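# Hand the bar from one gripper to the other

## Task

Transfer the bar from the gripper now holding it to the other gripper without setting it down anywhere; it counts as done only when the receiving gripper, and no other, is holding the bar at its red end.

## Robot and tools

Robot: two seven-joint Kinova Gen3 arms, left_arm and right_arm, each ending in a two-finger parallel gripper (pads open up to 50 mm). left_arm stands on the +y side of the table, right_arm on the -y side; arm names do not match image sides. Bases sit near (+0.024, +0.375, +0.013) m and (+0.043, -0.355, +0.013) m in the scene frame.

Frames: scene frame has its origin at table height midway between the nominal bases, +x out over the table, +z up. Each arm reports its hand pose (end_effector_position in metres, end_effector_quat_wxyz) in its own base frame. Offsets you send are along the current Hand target's own axes: the fingers point along the gripper's +z and open and close along its x. end_effector_position is the point between the pads; fingertips extend 17.5 mm past it. Reported positions may be a few cm off, more at long reach.

execute_actions(actions, cameras): actions is a list of actions; each action is a list of up to 15 rows, one row per 1/30 s step (a short action repeats its final row to fill 15 steps). Every row is one flat list of 18 numbers, each in [-1, 1], covering both arms: left dx, dy, dz, rx, ry, rz, left gripper position, force_limit, speed, then the same nine for the right arm. dx..rz are an offset, not a pose, measured from that arm's Hand target as it was when the action began (not from the previous row); 1.0 equals 0.6 m for dx/dy/dz or 180 degrees for the rotation vector rx, ry, rz. Since each new action restarts from the current Hand target, sending the same offset twice moves twice. Six zeros re-command the present Hand target. Gripper position: +1 fully open, about -0.65 pads touching, -1 to grip (closes until stopped). force_limit: -1 about 20 N, 0 about 102 N, +1 about 185 N per pad. speed: -1 is 20 mm/s, 0 is 85, +1 is 150. Both start at +1. Gripper numbers are commands every time, so resend the previous three to leave a gripper unchanged. Images return only for an empty actions list or when cameras names them (cam_high, cam_low, cam_left_wrist, cam_right_wrist, or ["all"]).

move(target, speed, blend, blocking, cameras): target is one 18-number row as above, or a list of up to 15 such rows; every row's offsets count from the Hand targets at the start of the move, not from the previous row. The grippers follow straight paths, ending together, within 10 s total. speed is path top speed in m/s (0.002 to 0.5, default 0.25), one value or one per target. blend (m) rounds corners between listed targets; 0 stops at each. blocking=false returns after about 0.5 s while the move continues. Moves do not avoid obstacles or the other arm. The result adds a move: line, e.g. done, off_target, moving, held or fault, plus limits such as paced (pose clipped) or held (steps withheld).

wait(seconds 0 to 10): let time pass holding commands. stop: brakes a running move (fingers keep going). zoom_image(camera, region [x0,y0,x1,y1] pixels, max 504x504): enlarge part of the latest image. clear_fault(arm): clears a reported torque fault on left_arm or right_arm. read_manual: licence texts only. finished_scene(scene): ends the scene, irreversible; call only once the goal holds.

Reading results: Hand target is the last commanded pose after clipping; the gripper may settle short of it, and a later action (even zeros) pushes toward it again. object_status: 0 moving, 1 blocked while opening, 2 blocked while closing (a grip), 3 reached the commanded opening or pads met (likely nothing held). After gripping with position -1, confirm status 2. Opening in mm is about (250 - position_measured) x 0.202. Flange force shows external force on the gripper in its own axes, including the held bar's weight. Joint torques, Joint velocities, Wrist depth (7x7 grid of distances in mm) and step readings of positions also appear. MOTOR HOT warns of heating; OVER-TEMPERATURE makes an arm sag for 30-60 s.

Limits: orientation commands are clipped to 32 degrees from the measured orientation per step; large rotations can swing the elbow. A clearance check blocks commands that bring the arms too close, except finger to finger. Joints have speed caps, so big moves may not finish within one call.

Cautions: the arms are stiff; commanding even millimetres past a firm contact presses hard. Collisions or hard presses between the two arms, including one gripper squeezing the other's fingers, can fail the scene. Torque overloads or a joint drifting 5 degrees from plan stop the arm until clear_fault. Never release the bar while it moves or before the other gripper holds it; the bar must not fall or leave the table. Move gently and smoothly, keep the receiving gripper on the red end, close it and confirm status 2 before opening the first gripper, then withdraw the first gripper clear.

Each tool is called after "Call:" as a command line: name --argument value for each argument, lists and objects as JSON in quotes; but a table of rows of numbers goes row by row, as --pt "numbers of a row", without its own name.

## Session

Call:
execute_actions --actions '[]'

Scene clock: 0.00 s.
left_arm: end_effector_position=(+0.4500, +0.0000, +0.1803) position_measured=3 object_status=3 end_effector_quat_wxyz=(+0.000, +0.707, +0.707, +0.000) | right_arm: end_effector_position=(+0.4500, +0.2660, +0.2391) position_measured=107 object_status=3 end_effector_quat_wxyz=(+0.101, +0.980, +0.170, -0.032)
Joint positions: left_arm=[-0.055 0.432 0 1.657 0 1.053 1.516] | right_arm=[-0.803 0.672 0.267 1.089 -0.005 1.538 -0.236]
Joint velocities: within noise
Joint torques (N m): no reading
Flange force (N): no reading
Wrist depth (mm): cam_left_wrist=[357 356 356 356 356 354 353 / 358 356 356 355 355 355 354 / 358 357 356 356 355 355 354 / 358 357 356 355 355 354 354 / 357 357 356 356 355 355 354 / 357 357 356 356 355 355 354 / 358 357 356 356 355 355 354] | cam_right_wrist=[398 397 - - - 379 374 / 409 405 - - - 386 383 / 418 415 - - - 395 391 / 427 422 - - - 402 398 / 436 431 - - - 412 407 / 447 444 - - - 422 417 / 456 451 - - - 429 424]
Hand target: left_arm +0.4500, +0.0000, +0.1803; +0.000, +0.707, +0.707, +0.000 | right_arm +0.4500, +0.2660, +0.2391; +0.101, +0.980, +0.170, -0.032
Tool commands: left_gripper/position=+1.0 left_gripper/force_limit=+1.0 left_gripper/speed=+1.0 right_gripper/position=+0.137255 right_gripper/force_limit=+1.0 right_gripper/speed=+1.0

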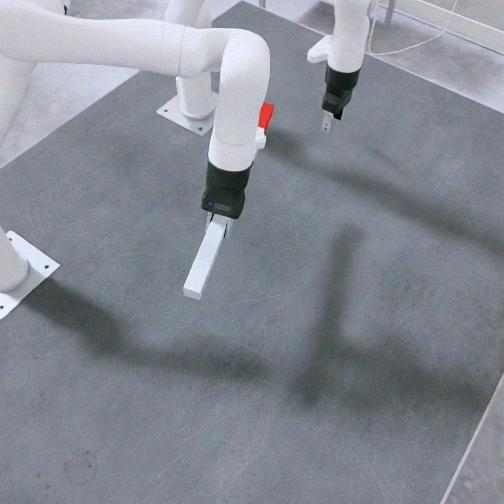

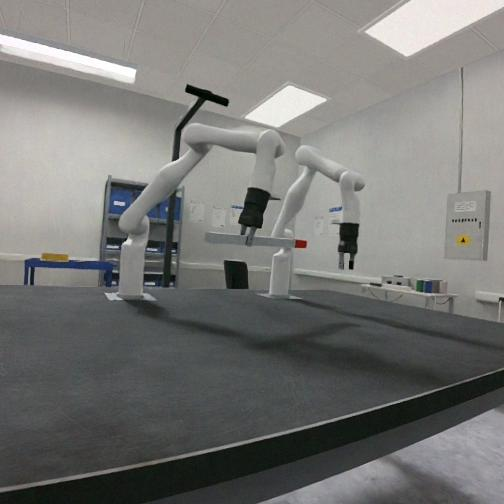

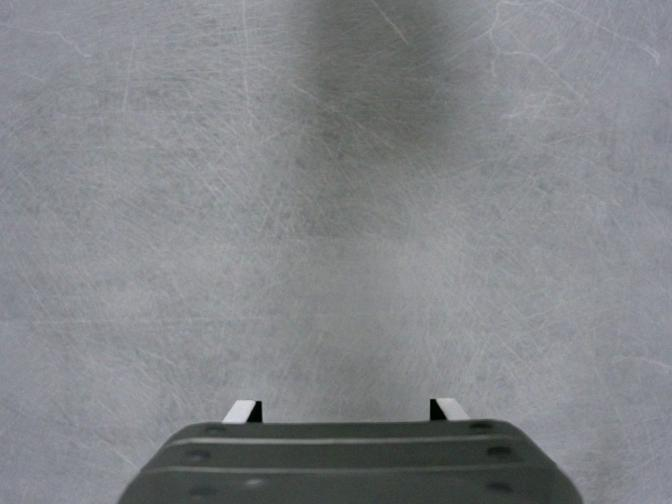

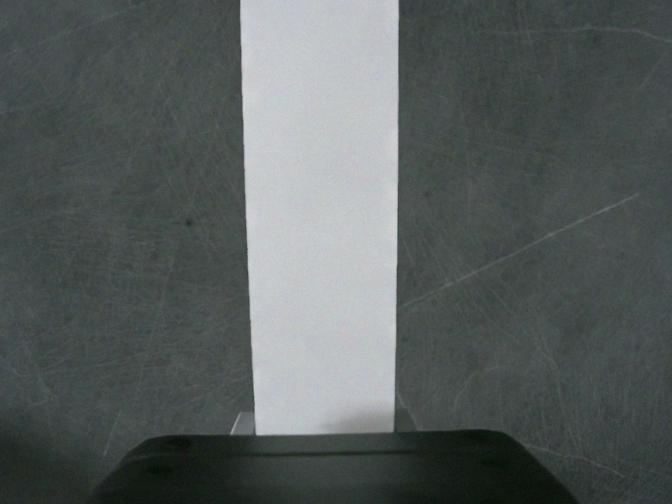

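Call:
move --target '[-0.318,-0.132,-0.345,-0.033,-0.064,0.389,1,1,1,0,0,0,0,0,0,0.137255,1,1]' --cameras '["all"]'

Scene clock: 4.83 s.
left_arm: end_effector_position=(+0.3708, -0.1908, +0.3873) position_measured=3 object_status=3 end_effector_quat_wxyz=(+0.101, +0.980, +0.170, -0.032) | right_arm: end_effector_position=(+0.4500, +0.2660, +0.2391) position_measured=107 object_status=3 end_effector_quat_wxyz=(+0.101, +0.980, +0.170, -0.032)
Joint positions: left_arm=[-0.012 0.206 0.34 1.334 0.14 1.574 0.668] | right_arm=[-0.803 0.672 0.267 1.089 -0.005 1.538 -0.236]
Joint torques (N m): left_arm=[-1.42 -13.33 0.74 -11.49 0.24 0.12 -0.16] | right_arm=[0.57 -24.85 1.72 -9.57 0.35 0.42 0.15]
Flange force (N): left_arm=[-4.7 -1.1 6.6] | right_arm=[4.6 -3.0 2.4]
Wrist depth (mm): cam_left_wrist=[556 544 536 526 516 508 499 / 565 554 548 536 527 517 508 / 580 569 560 546 538 530 520 / 595 581 573 280 552 541 530 / 610 597 587 287 563 554 544 / 626 612 599 296 575 567 557 / 639 628 609 303 587 574 566] | cam_right_wrist=[398 395 - - - 379 375 / 407 405 - - - 388 383 / 418 414 - - - 395 392 / 427 423 - - - 403 399 / 437 432 - - - 412 407 / 446 444 - - - 422 417 / 457 451 - - - 429 425]
Hand target: left_arm +0.3708, -0.1908, +0.3873; +0.101, +0.980, +0.170, -0.032 | right_arm +0.4500, +0.2660, +0.2391; +0.101, +0.980, +0.170, -0.032
Off the commanded pose: left_arm 0.000 m, 0 deg | right_arm 0.000 m, 0 deg.
move: done

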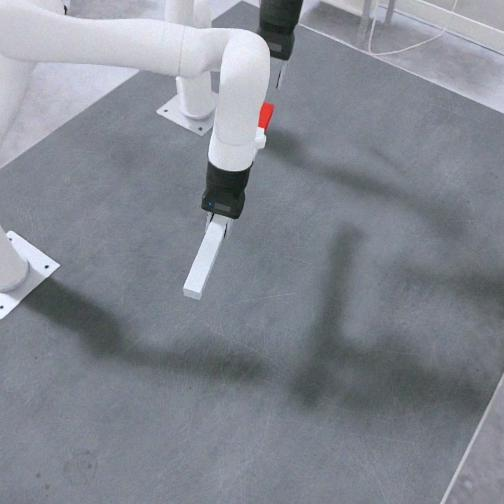

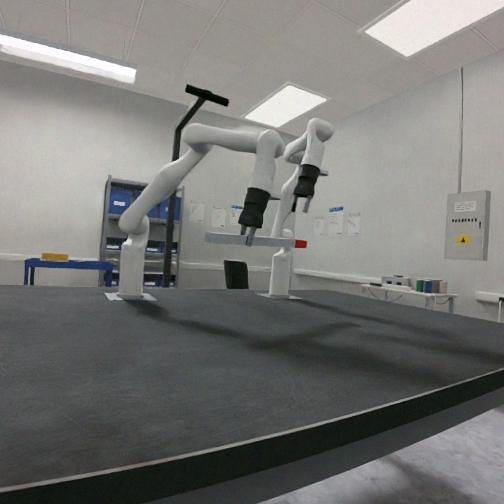

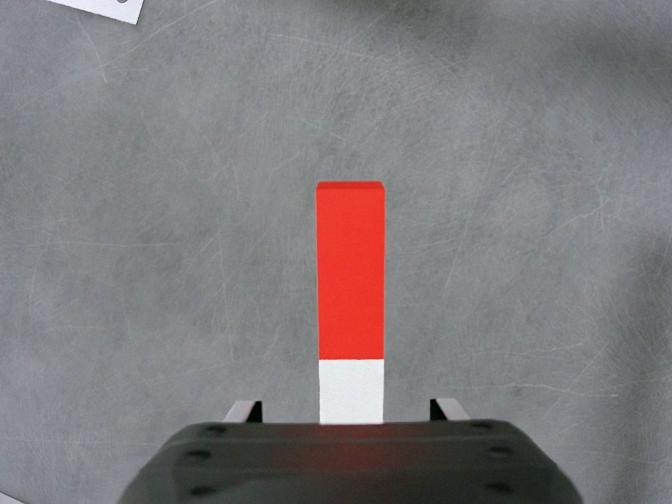

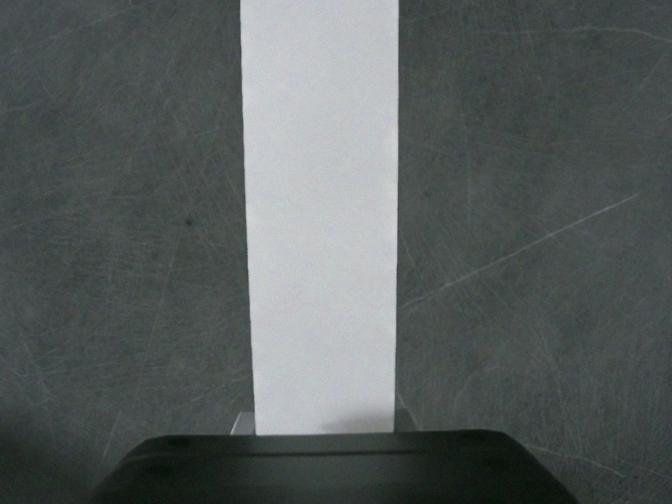

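Call:
move --pt "0.0042 -0.078 0.10 0 0 0 1 1 1 0 0 0 0 0 0 0.137255 1 1" --pt "0.0042 -0.078 0.203 0 0 0 1 1 1 0 0 0 0 0 0 0.137255 1 1" --blend '[0.02,0]' --speed '[0.2,0.12]' --cameras '["all"]'

Scene clock: 7.20 s.
left_arm: end_effector_position=(+0.3538, -0.1723, +0.2593) position_measured=3 object_status=3 end_effector_quat_wxyz=(+0.101, +0.980, +0.170, -0.032) | right_arm: end_effector_position=(+0.4500, +0.2660, +0.2391) position_measured=107 object_status=3 end_effector_quat_wxyz=(+0.101, +0.980, +0.170, -0.032)
Joint positions: left_arm=[-0.045 0.205 0.313 1.751 0.161 1.174 0.544] | right_arm=[-0.803 0.672 0.267 1.089 -0.005 1.538 -0.236]
Joint torques (N m): left_arm=[-1.46 -12.64 0.64 -10.9 0.19 0.2 -0.17] | right_arm=[0.56 -24.86 1.62 -9.69 0.3 0.42 0.18]
Flange force (N): left_arm=[-5.1 -0.6 5.7] | right_arm=[4.1 -2.9 2.8]
Wrist depth (mm): cam_left_wrist=[426 418 411 404 398 390 383 / 435 426 419 412 406 398 390 / 446 438 428 422 414 406 400 / 456 447 439 432 424 417 409 / 469 459 447 436 430 425 418 / 482 471 - - - 436 427 / 490 482 - - - 441 435] | cam_right_wrist=[398 396 - - - 378 375 / 408 404 - - - 387 383 / 417 414 - - - 394 391 / 427 423 - - - 403 398 / 436 432 - - - 411 407 / 446 443 - - - 423 416 / 457 451 - - - 429 426]
Hand target: left_arm +0.3537, -0.1723, +0.2593; +0.101, +0.980, +0.170, -0.032 | right_arm +0.4500, +0.2660, +0.2391; +0.101, +0.980, +0.170, -0.032
Off the commanded pose: left_arm 0.000 m, 0 deg | right_arm 0.000 m, 0 deg.
move: done

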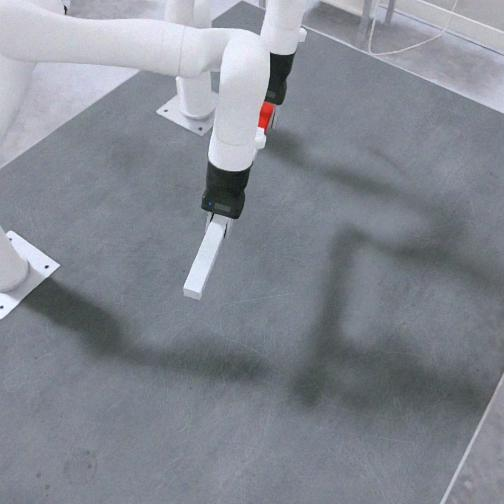

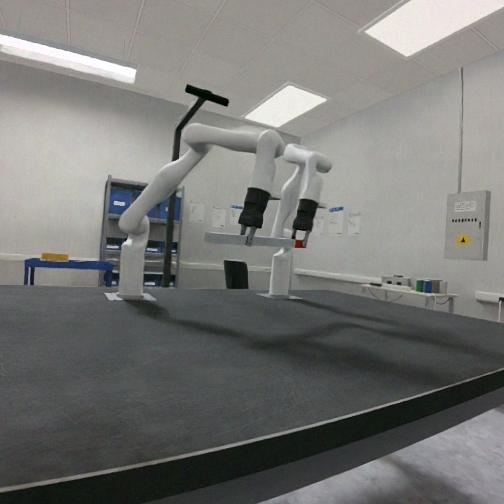

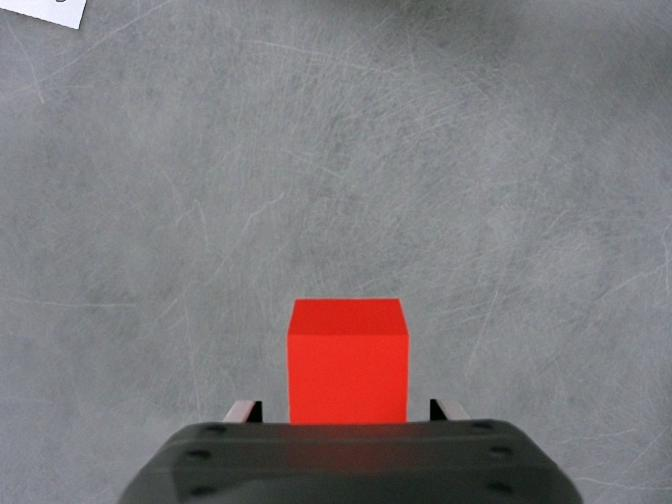

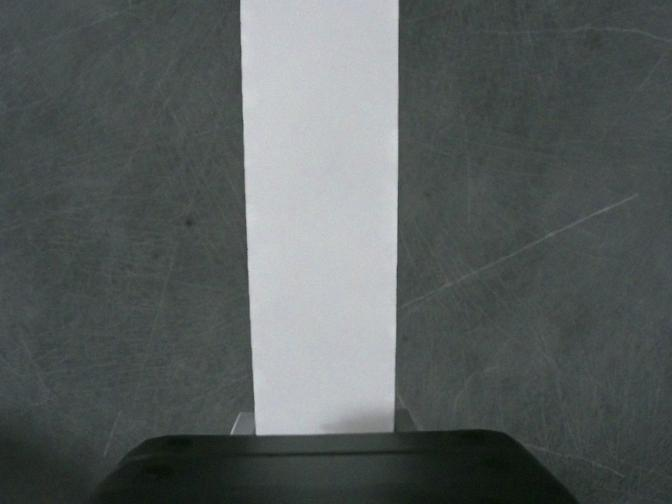

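Call:
move --pt "0 0 0.013 0 0 0 1 1 1 0 0 0 0 0 0 0.137255 1 1" --pt "0 0 0.013 0 0 0 -1 -0.3 -0.5 0 0 0 0 0 0 0.137255 1 1" --speed 0.1

Call:
wait --seconds 0.1

Scene clock: 8.77 s.
left_arm: end_effector_position=(+0.3536, -0.1739, +0.2517) position_measured=104 object_status=2 end_effector_quat_wxyz=(+0.101, +0.980, +0.170, -0.032) | right_arm: end_effector_position=(+0.4500, +0.2660, +0.2391) position_measured=107 object_status=3 end_effector_quat_wxyz=(+0.101, +0.980, +0.170, -0.032)
Joint positions: left_arm=[-0.041 0.213 0.314 1.767 0.159 1.149 0.546] | right_arm=[-0.803 0.672 0.267 1.089 -0.005 1.538 -0.236]
Joint torques (N m): left_arm=[-1.49 -12.26 0.58 -10.43 0.61 0.63 0.06] | right_arm=[0.59 -25.21 1.83 -10.16 0.48 -0.08 -0.12]
Flange force (N): left_arm=[-5.1 -0.8 5.7] | right_arm=[4.1 -2.6 2.7]
Wrist depth (mm): cam_left_wrist=[419 411 404 397 391 382 376 / 427 419 412 405 397 390 383 / 439 430 421 414 408 399 393 / 448 439 431 423 416 408 402 / 459 450 439 429 423 418 411 / 475 462 - - - 427 420 / 482 472 - - - 433 427] | cam_right_wrist=[398 394 - - - 378 374 / 408 405 - - - 387 383 / 417 414 - - - 395 390 / 427 422 - - - 403 399 / 437 431 - - - 413 408 / 449 442 - - - 421 417 / 458 450 - - - 429 424]
Hand target: left_arm +0.3535, -0.1739, +0.2517; +0.101, +0.980, +0.170, -0.032 | right_arm +0.4500, +0.2660, +0.2391; +0.101, +0.980, +0.170, -0.032
Off the commanded pose: left_arm 0.000 m, 0 deg | right_arm 0.000 m, 0 deg.
move: done

Scene clock: 8.87 s.
left_arm: end_effector_position=(+0.3536, -0.1739, +0.2517) position_measured=104 object_status=2 end_effector_quat_wxyz=(+0.101, +0.980, +0.170, -0.032) | right_arm: end_effector_position=(+0.4500, +0.2660, +0.2391) position_measured=107 object_status=3 end_effector_quat_wxyz=(+0.101, +0.980, +0.170, -0.032)
Joint positions: left_arm=[-0.041 0.213 0.314 1.767 0.159 1.149 0.546] | right_arm=[-0.803 0.672 0.267 1.089 -0.005 1.538 -0.236]
Joint torques (N m): left_arm=[-1.51 -12.23 0.64 -10.38 0.61 0.68 0.01] | right_arm=[0.67 -25.26 1.92 -10.06 0.4 -0.06 -0.11]
Flange force (N): left_arm=[-5.1 -0.6 5.7] | right_arm=[4.4 -2.8 2.5]
Wrist depth (mm): cam_left_wrist=[418 411 404 397 390 383 377 / 426 419 411 405 397 390 384 / 438 429 421 414 406 399 393 / 447 439 431 423 416 409 402 / 459 450 440 429 423 418 411 / 474 462 - - - 428 421 / 481 471 - - - 434 427] | cam_right_wrist=[398 395 - - - 378 374 / 408 405 - - - 387 382 / 417 413 - - - 395 390 / 426 422 - - - 403 398 / 436 433 - - - 412 407 / 448 443 - - - 422 417 / 458 451 - - - 429 424]
Hand target: left_arm +0.3535, -0.1739, +0.2517; +0.101, +0.980, +0.170, -0.032 | right_arm +0.4500, +0.2660, +0.2391; +0.101, +0.980, +0.170, -0.032
Tool commands: left_gripper/position=-1.0 left_gripper/force_limit=-0.3 left_gripper/speed=-0.5 right_gripper/position=+0.137255 right_gripper/force_limit=+1.0 right_gripper/speed=+1.0
Off the commanded pose: left_arm 0.000 m, 0 deg | right_arm 0.000 m, 0 deg.
wait: 0.10 s; no rest

Call:
move --pt "0 0 0 0 0 0 -1 -0.3 -0.5 0 0 0 0 0 0 1 1 -0.5" --pt "0 0 0 0 0 0 -1 -0.3 -0.5 0 0 -0.17 0 0 0 1 1 -0.5" --speed 0.2 --cameras '["cam_high","cam_left_wrist"]'

Scene clock: 10.77 s.
left_arm: end_effector_position=(+0.3535, -0.1739, +0.2517) position_measured=104 object_status=2 end_effector_quat_wxyz=(+0.101, +0.980, +0.170, -0.032) | right_arm: end_effector_position=(+0.4530, +0.2874, +0.3388) position_measured=3 object_status=3 end_effector_quat_wxyz=(+0.101, +0.980, +0.170, -0.032)
Joint positions: left_arm=[-0.041 0.213 0.314 1.767 0.159 1.149 0.546] | right_arm=[-0.791 0.719 0.276 0.68 -0.02 1.901 -0.229]
Joint torques (N m): left_arm=[-1.43 -14 0.91 -12.13 0.92 -0.09 -0.22] | right_arm=[0.59 -24.04 1.34 -8.76 0.47 0.36 0.07]
Flange force (N): left_arm=[-4.9 -1.3 8.8] | right_arm=[5.3 -2.6 -2.3]
Wrist depth (mm): cam_left_wrist=[419 410 403 397 391 383 376 / 427 419 411 406 398 390 383 / 437 429 422 414 407 399 392 / 448 439 431 423 416 409 401 / 460 450 439 428 423 417 410 / 473 463 - - - 427 420 / 481 472 - - - 433 427] | cam_right_wrist=[497 492 491 225 479 472 466 / 508 502 500 231 488 483 477 / 520 514 512 237 498 494 486 / 532 528 522 243 508 503 499 / 545 538 534 250 520 514 510 / 559 552 545 256 530 523 521 / 570 562 556 262 539 531 530]
Hand target: left_arm +0.3535, -0.1739, +0.2517; +0.101, +0.980, +0.170, -0.032 | right_arm +0.4530, +0.2874, +0.3388; +0.101, +0.980, +0.170, -0.032
Off the commanded pose: left_arm 0.000 m, 0 deg | right_arm 0.000 m, 0 deg.
move: done
Images, in order (width x height): cam_high 504x504, cam_left_wrist 672x504.

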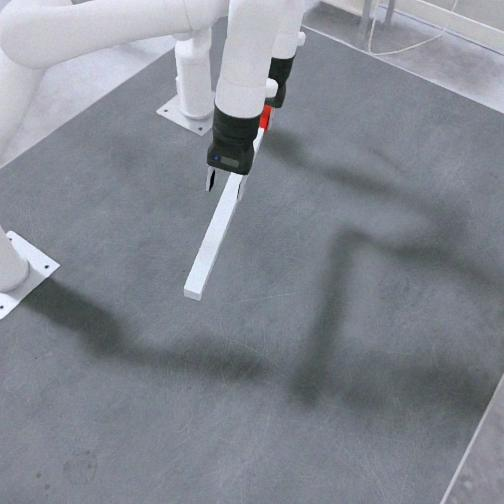

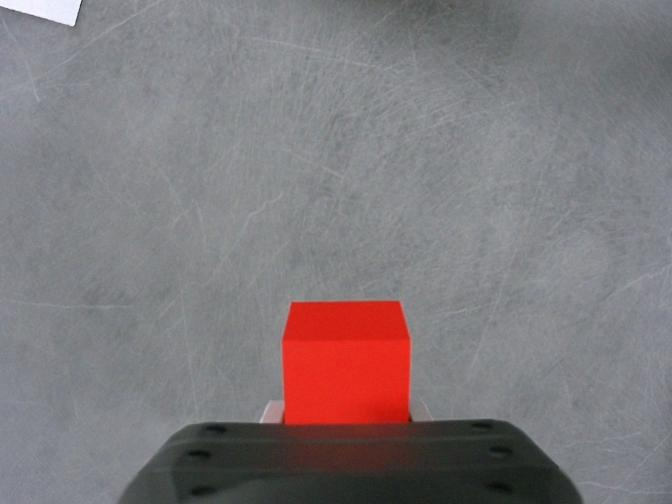

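Call:
finished_scene --scene 1

The scene is finished: the task was done.


## Next scene

The same job, from a new start.

Call:
execute_actions --actions '[]'

Scene clock: 0.00 s.
left_arm: end_effector_position=(+0.4500, +0.0000, +0.1803) position_measured=3 object_status=3 end_effector_quat_wxyz=(+0.000, +0.707, +0.707, +0.000) | right_arm: end_effector_position=(+0.3969, +0.2614, +0.2824) position_measured=157 object_status=3 end_effector_quat_wxyz=(+0.157, +0.975, -0.149, +0.048)
Joint positions: left_arm=[-0.055 0.432 0 1.657 0 1.053 1.516] | right_arm=[-1.005 0.563 0.353 1.191 0.096 1.589 -0.997]
Joint velocities: within noise
Joint torques (N m): no reading
Flange force (N): no reading
Wrist depth (mm): cam_left_wrist=[358 356 356 356 355 355 354 / 357 357 356 356 355 355 354 / 357 357 356 355 355 354 354 / 357 357 356 356 356 355 354 / 357 357 356 356 355 355 354 / 357 357 357 356 354 355 354 / 357 357 356 356 355 354 354] | cam_right_wrist=[390 402 - 417 - 439 453 / 403 414 - 433 - 457 468 / 417 427 - 446 464 473 484 / 430 441 - 461 480 489 501 / 443 456 - 478 497 506 520 / 461 471 - 494 516 525 542 / 473 484 - - - 540 563]
Hand target: left_arm +0.4500, +0.0000, +0.1803; +0.000, +0.707, +0.707, +0.000 | right_arm +0.3969, +0.2614, +0.2824; +0.157, +0.975, -0.149, +0.048
Tool commands: left_gripper/position=+1.0 left_gripper/force_limit=+1.0 left_gripper/speed=+1.0 right_gripper/position=-0.192157 right_gripper/force_limit=+1.0 right_gripper/speed=+1.0

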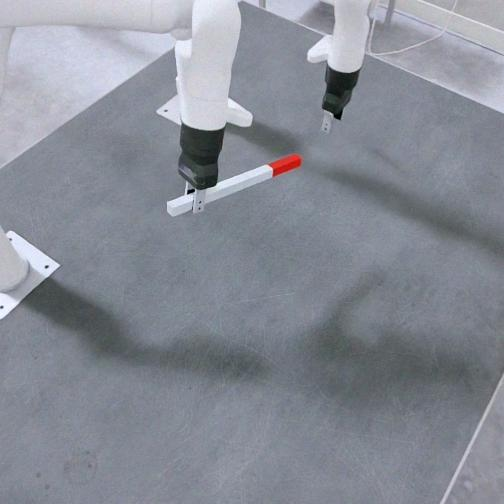

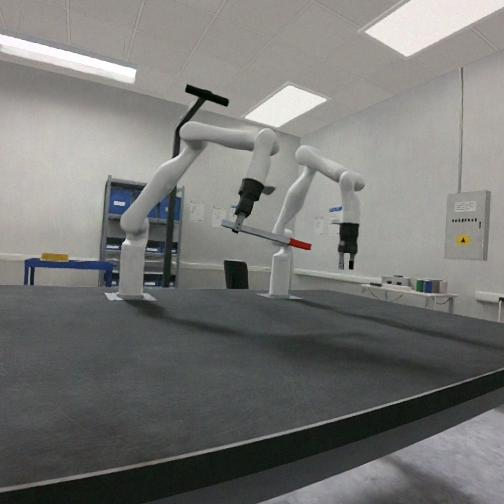

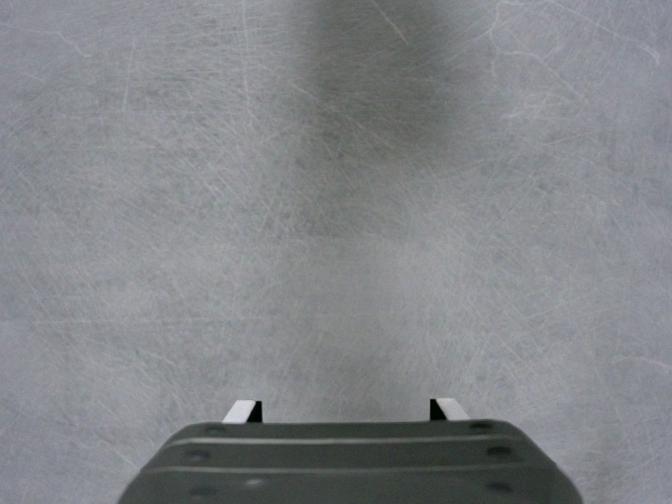

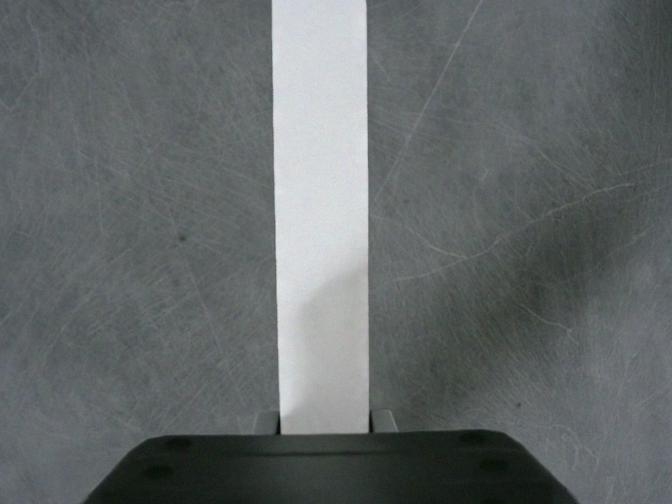

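Call:
move --pt "-0.05 0.01 -0.25 -0.03 -0.015 0.15 1 1 1 0 0 0 0 0 0 -0.192157 1 1" --pt "-0.325 0.017 -0.336 -0.108 -0.057 0.590 1 1 1 0 0 0 0 0 0 -0.192157 1 1" --blend '[0.05,0]' --cameras '["all"]'

Scene clock: 5.27 s.
left_arm: end_effector_position=(+0.4602, -0.1950, +0.3819) position_measured=3 object_status=3 end_effector_quat_wxyz=(+0.157, +0.975, -0.148, +0.049) | right_arm: end_effector_position=(+0.3969, +0.2614, +0.2824) position_measured=157 object_status=3 end_effector_quat_wxyz=(+0.157, +0.975, -0.149, +0.048)
Joint positions: left_arm=[-0.139 0.352 0.443 1.207 0.153 1.478 -0.036] | right_arm=[-1.005 0.563 0.353 1.191 0.096 1.589 -0.997]
Joint torques (N m): left_arm=[-1.42 -16.09 1.71 -11.82 0.58 -0.19 -0.19] | right_arm=[0.63 -21.17 2.08 -9.06 1.01 0.43 0.08]
Flange force (N): left_arm=[-5.7 1.9 6.5] | right_arm=[0.4 -4.1 0.7]
Wrist depth (mm): cam_left_wrist=[476 487 496 507 516 527 536 / 491 502 510 520 532 545 556 / 507 520 530 543 553 564 574 / 525 539 550 562 575 585 599 / 544 558 569 575 596 611 624 / 568 581 589 311 621 638 655 / 583 594 610 616 639 661 679] | cam_right_wrist=[390 401 - 419 - 440 452 / 403 415 - 432 - 456 468 / 417 427 - 446 465 472 485 / 429 440 - 462 481 488 502 / 444 456 - 479 497 505 519 / 460 472 - 495 517 526 542 / 474 486 - - - 543 566]
Hand target: left_arm +0.4602, -0.1950, +0.3819; +0.157, +0.975, -0.148, +0.049 | right_arm +0.3969, +0.2614, +0.2824; +0.157, +0.975, -0.149, +0.048
Off the commanded pose: left_arm 0.000 m, 0 deg | right_arm 0.000 m, 0 deg.
move: done

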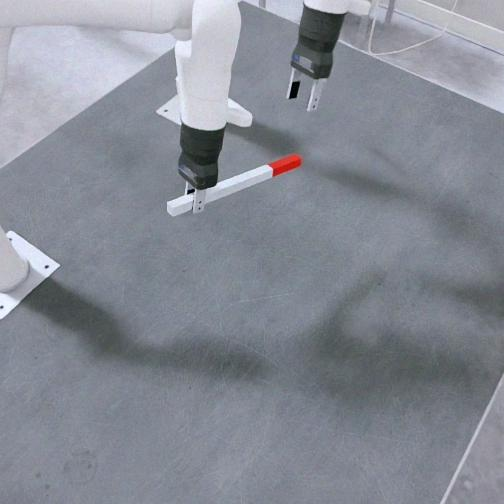

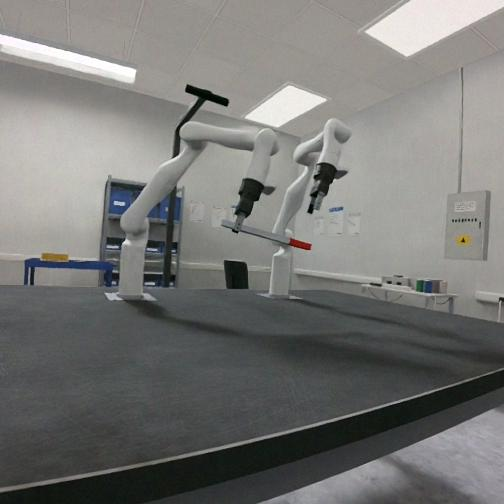

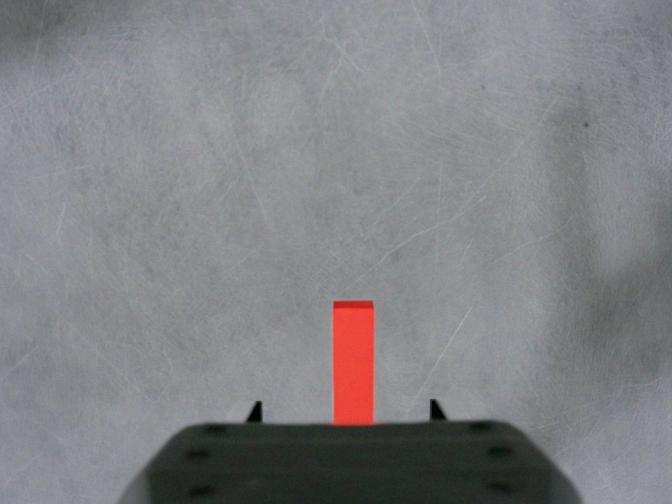

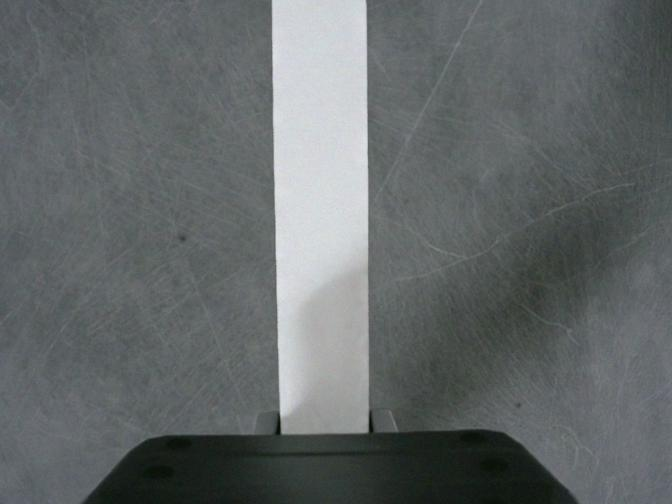

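Call:
move --pt "0.0073 0.01 0.13 0 0 0 1 1 1 0 0 0 0 0 0 -0.192157 1 1" --pt "0.0073 0.01 0.25 0 0 0 1 1 1 0 0 0 0 0 0 -0.192157 1 1" --blend '[0.02,0]' --speed '[0.2,0.12]' --cameras '["cam_left_wrist"]'

Scene clock: 7.00 s.
left_arm: end_effector_position=(+0.4698, -0.2498, +0.2424) position_measured=3 object_status=3 end_effector_quat_wxyz=(+0.157, +0.975, -0.148, +0.049) | right_arm: end_effector_position=(+0.3969, +0.2614, +0.2824) position_measured=157 object_status=3 end_effector_quat_wxyz=(+0.157, +0.975, -0.149, +0.048)
Joint positions: left_arm=[-0.027 0.469 0.435 1.494 0.112 1.058 0.001] | right_arm=[-1.005 0.563 0.353 1.191 0.096 1.589 -0.997]
Joint torques (N m): left_arm=[-1.34 -17.75 2.35 -11.13 0.44 -0.23 -0.21] | right_arm=[0.64 -21.22 2.05 -8.96 0.97 0.41 0.09]
Flange force (N): left_arm=[-5.7 1.9 4.3] | right_arm=[0.7 -4.5 0.3]
Wrist depth (mm): cam_left_wrist=[352 358 366 373 380 387 396 / 363 369 377 386 393 400 409 / 376 384 391 398 407 417 425 / 390 397 405 414 423 432 441 / 403 412 420 427 438 449 461 / 419 427 433 448 461 469 482 / 430 438 - 462 - 487 498] | cam_right_wrist=[390 401 - 418 - 439 451 / 404 415 - 433 - 457 468 / 417 427 - 447 464 474 485 / 431 441 - 462 481 488 502 / 444 456 - 478 498 507 519 / 462 471 - 496 518 526 543 / 474 485 - - - 542 563]
Hand target: left_arm +0.4698, -0.2498, +0.2424; +0.157, +0.975, -0.148, +0.049 | right_arm +0.3969, +0.2614, +0.2824; +0.157, +0.975, -0.149, +0.048
Off the commanded pose: left_arm 0.000 m, 0 deg | right_arm 0.000 m, 0 deg.
move: done
Images, in order (width x height): cam_left_wrist 672x504.

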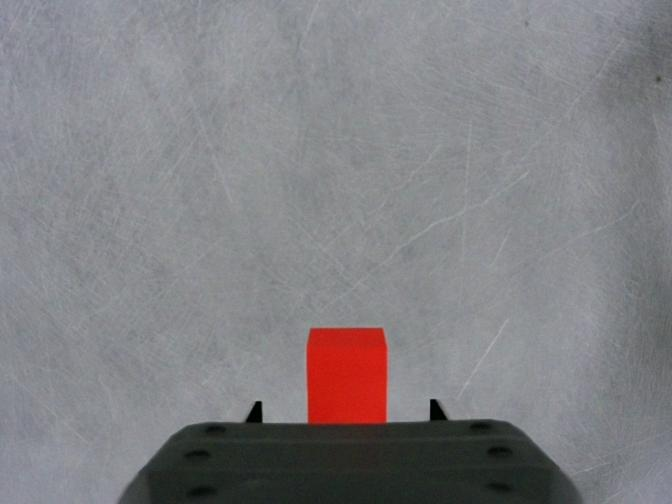

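Call:
move --target '[0,0,0,0,0,0,-1,-0.3,-0.5,0,0,0,0,0,0,-0.192157,1,1]'

Call:
wait --seconds 0.2

Scene clock: 7.93 s.
left_arm: end_effector_position=(+0.4698, -0.2498, +0.2424) position_measured=153 object_status=2 end_effector_quat_wxyz=(+0.157, +0.975, -0.148, +0.049) | right_arm: end_effector_position=(+0.3969, +0.2614, +0.2824) position_measured=157 object_status=3 end_effector_quat_wxyz=(+0.157, +0.975, -0.149, +0.048)
Joint positions: left_arm=[-0.027 0.469 0.435 1.494 0.112 1.058 0.001] | right_arm=[-1.005 0.563 0.353 1.191 0.096 1.589 -0.997]
Joint torques (N m): left_arm=[-1.55 -17.47 2.27 -11.39 0.69 -0.28 0.13] | right_arm=[0.08 -21.36 1.73 -9.06 0.86 0.28 0.05]
Flange force (N): left_arm=[-7.1 1.7 4.4] | right_arm=[1.9 -4.4 0.3]
Wrist depth (mm): cam_left_wrist=[352 359 366 374 380 387 397 / 362 369 377 385 392 399 410 / 376 383 391 398 408 416 425 / 390 398 404 413 423 432 442 / 403 412 419 428 438 450 462 / 419 428 437 - - 470 482 / 429 439 - - - 485 497] | cam_right_wrist=[390 402 - 418 - 440 450 / 404 414 - 432 - 458 468 / 416 428 - 446 466 472 484 / 430 440 - 461 482 490 501 / 444 457 - 478 499 505 520 / 462 471 - 495 518 524 544 / 475 487 - - - 543 562]
Hand target: left_arm +0.4698, -0.2498, +0.2424; +0.157, +0.975, -0.148, +0.049 | right_arm +0.3969, +0.2614, +0.2824; +0.157, +0.975, -0.149, +0.048
Off the commanded pose: left_arm 0.000 m, 0 deg | right_arm 0.000 m, 0 deg.
move: done

Scene clock: 8.13 s.
left_arm: end_effector_position=(+0.4698, -0.2498, +0.2424) position_measured=153 object_status=2 end_effector_quat_wxyz=(+0.157, +0.975, -0.148, +0.049) | right_arm: end_effector_position=(+0.3969, +0.2614, +0.2824) position_measured=157 object_status=3 end_effector_quat_wxyz=(+0.157, +0.975, -0.149, +0.048)
Joint positions: left_arm=[-0.027 0.469 0.435 1.494 0.112 1.058 0.001] | right_arm=[-1.005 0.563 0.353 1.191 0.096 1.589 -0.997]
Joint torques (N m): left_arm=[-1.55 -17.47 2.22 -11.38 0.67 -0.25 0.13] | right_arm=[0.14 -21.18 1.75 -9.27 0.84 0.25 -0.01]
Flange force (N): left_arm=[-7.2 1.6 4.4] | right_arm=[1.2 -3.3 0.8]
Wrist depth (mm): cam_left_wrist=[352 359 365 374 380 387 396 / 362 369 377 386 393 400 410 / 376 383 391 399 407 416 425 / 390 396 405 413 421 432 442 / 404 411 419 427 439 450 461 / 417 428 435 - - 469 482 / 430 440 - - - 484 498] | cam_right_wrist=[390 402 - 419 - 439 450 / 403 414 - 433 - 456 468 / 417 427 - 446 465 473 485 / 429 441 - 460 480 486 502 / 445 454 - 479 498 507 522 / 460 474 - 496 518 526 542 / 475 485 - - - 543 564]
Hand target: left_arm +0.4698, -0.2498, +0.2424; +0.157, +0.975, -0.148, +0.049 | right_arm +0.3969, +0.2614, +0.2824; +0.157, +0.975, -0.149, +0.048
Tool commands: left_gripper/position=-1.0 left_gripper/force_limit=-0.3 left_gripper/speed=-0.5 right_gripper/position=-0.192157 right_gripper/force_limit=+1.0 right_gripper/speed=+1.0
Off the commanded pose: left_arm 0.000 m, 0 deg | right_arm 0.000 m, 0 deg.
wait: 0.20 s; at rest by 0.17 s

Call:
move --pt "0 0 0 0 0 0 -1 -0.3 -0.5 0 0 0 0 0 0 1 1 -0.5" --pt "0 0 0 0 0 0 -1 -0.3 -0.5 0 0 -0.17 0 0 0 1 1 -0.5" --speed 0.2 --cameras '["cam_high"]'

Scene clock: 10.20 s.
left_arm: end_effector_position=(+0.4697, -0.2498, +0.2424) position_measured=153 object_status=2 end_effector_quat_wxyz=(+0.157, +0.975, -0.148, +0.049) | right_arm: end_effector_position=(+0.3921, +0.2941, +0.3788) position_measured=3 object_status=3 end_effector_quat_wxyz=(+0.157, +0.975, -0.149, +0.048)
Joint positions: left_arm=[-0.027 0.469 0.435 1.494 0.112 1.058 0.001] | right_arm=[-1.002 0.624 0.361 0.773 0.079 1.948 -0.966]
Joint torques (N m): left_arm=[-1.42 -18.11 2.55 -11.65 0.61 -0.29 -0.19] | right_arm=[0.59 -21.95 1.8 -8.66 0.85 0.44 0.1]
Flange force (N): left_arm=[-6.6 1.7 5.5] | right_arm=[1.1 -4.4 -1.7]
Wrist depth (mm): cam_left_wrist=[352 359 366 373 380 388 396 / 362 370 377 385 392 400 410 / 377 383 391 399 407 415 425 / 389 398 406 414 423 432 441 / 404 411 419 427 438 450 459 / 418 428 435 - 458 470 481 / 431 439 - - - 486 496] | cam_right_wrist=[477 489 501 243 523 540 552 / 493 507 517 246 546 557 569 / 510 522 533 250 562 578 589 / 527 539 552 252 580 597 614 / 545 557 569 256 602 619 639 / 564 575 590 260 626 643 662 / 580 591 608 262 646 662 687]
Hand target: left_arm +0.4698, -0.2498, +0.2424; +0.157, +0.975, -0.148, +0.049 | right_arm +0.3921, +0.2941, +0.3788; +0.157, +0.975, -0.149, +0.048
Off the commanded pose: left_arm 0.000 m, 0 deg | right_arm 0.000 m, 0 deg.
move: done
Images, in order (width x height): cam_high 504x504.

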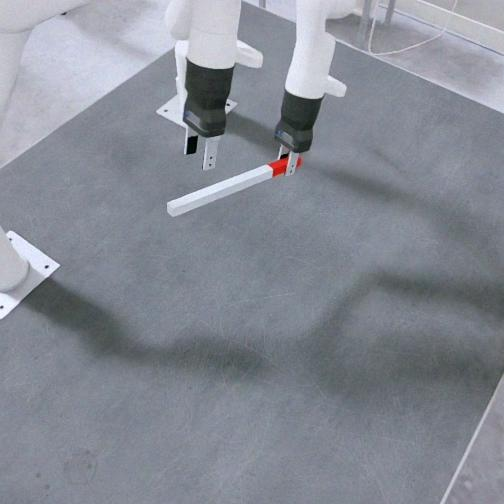

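Call:
finished_scene --scene 2

The scene is finished: the task was done.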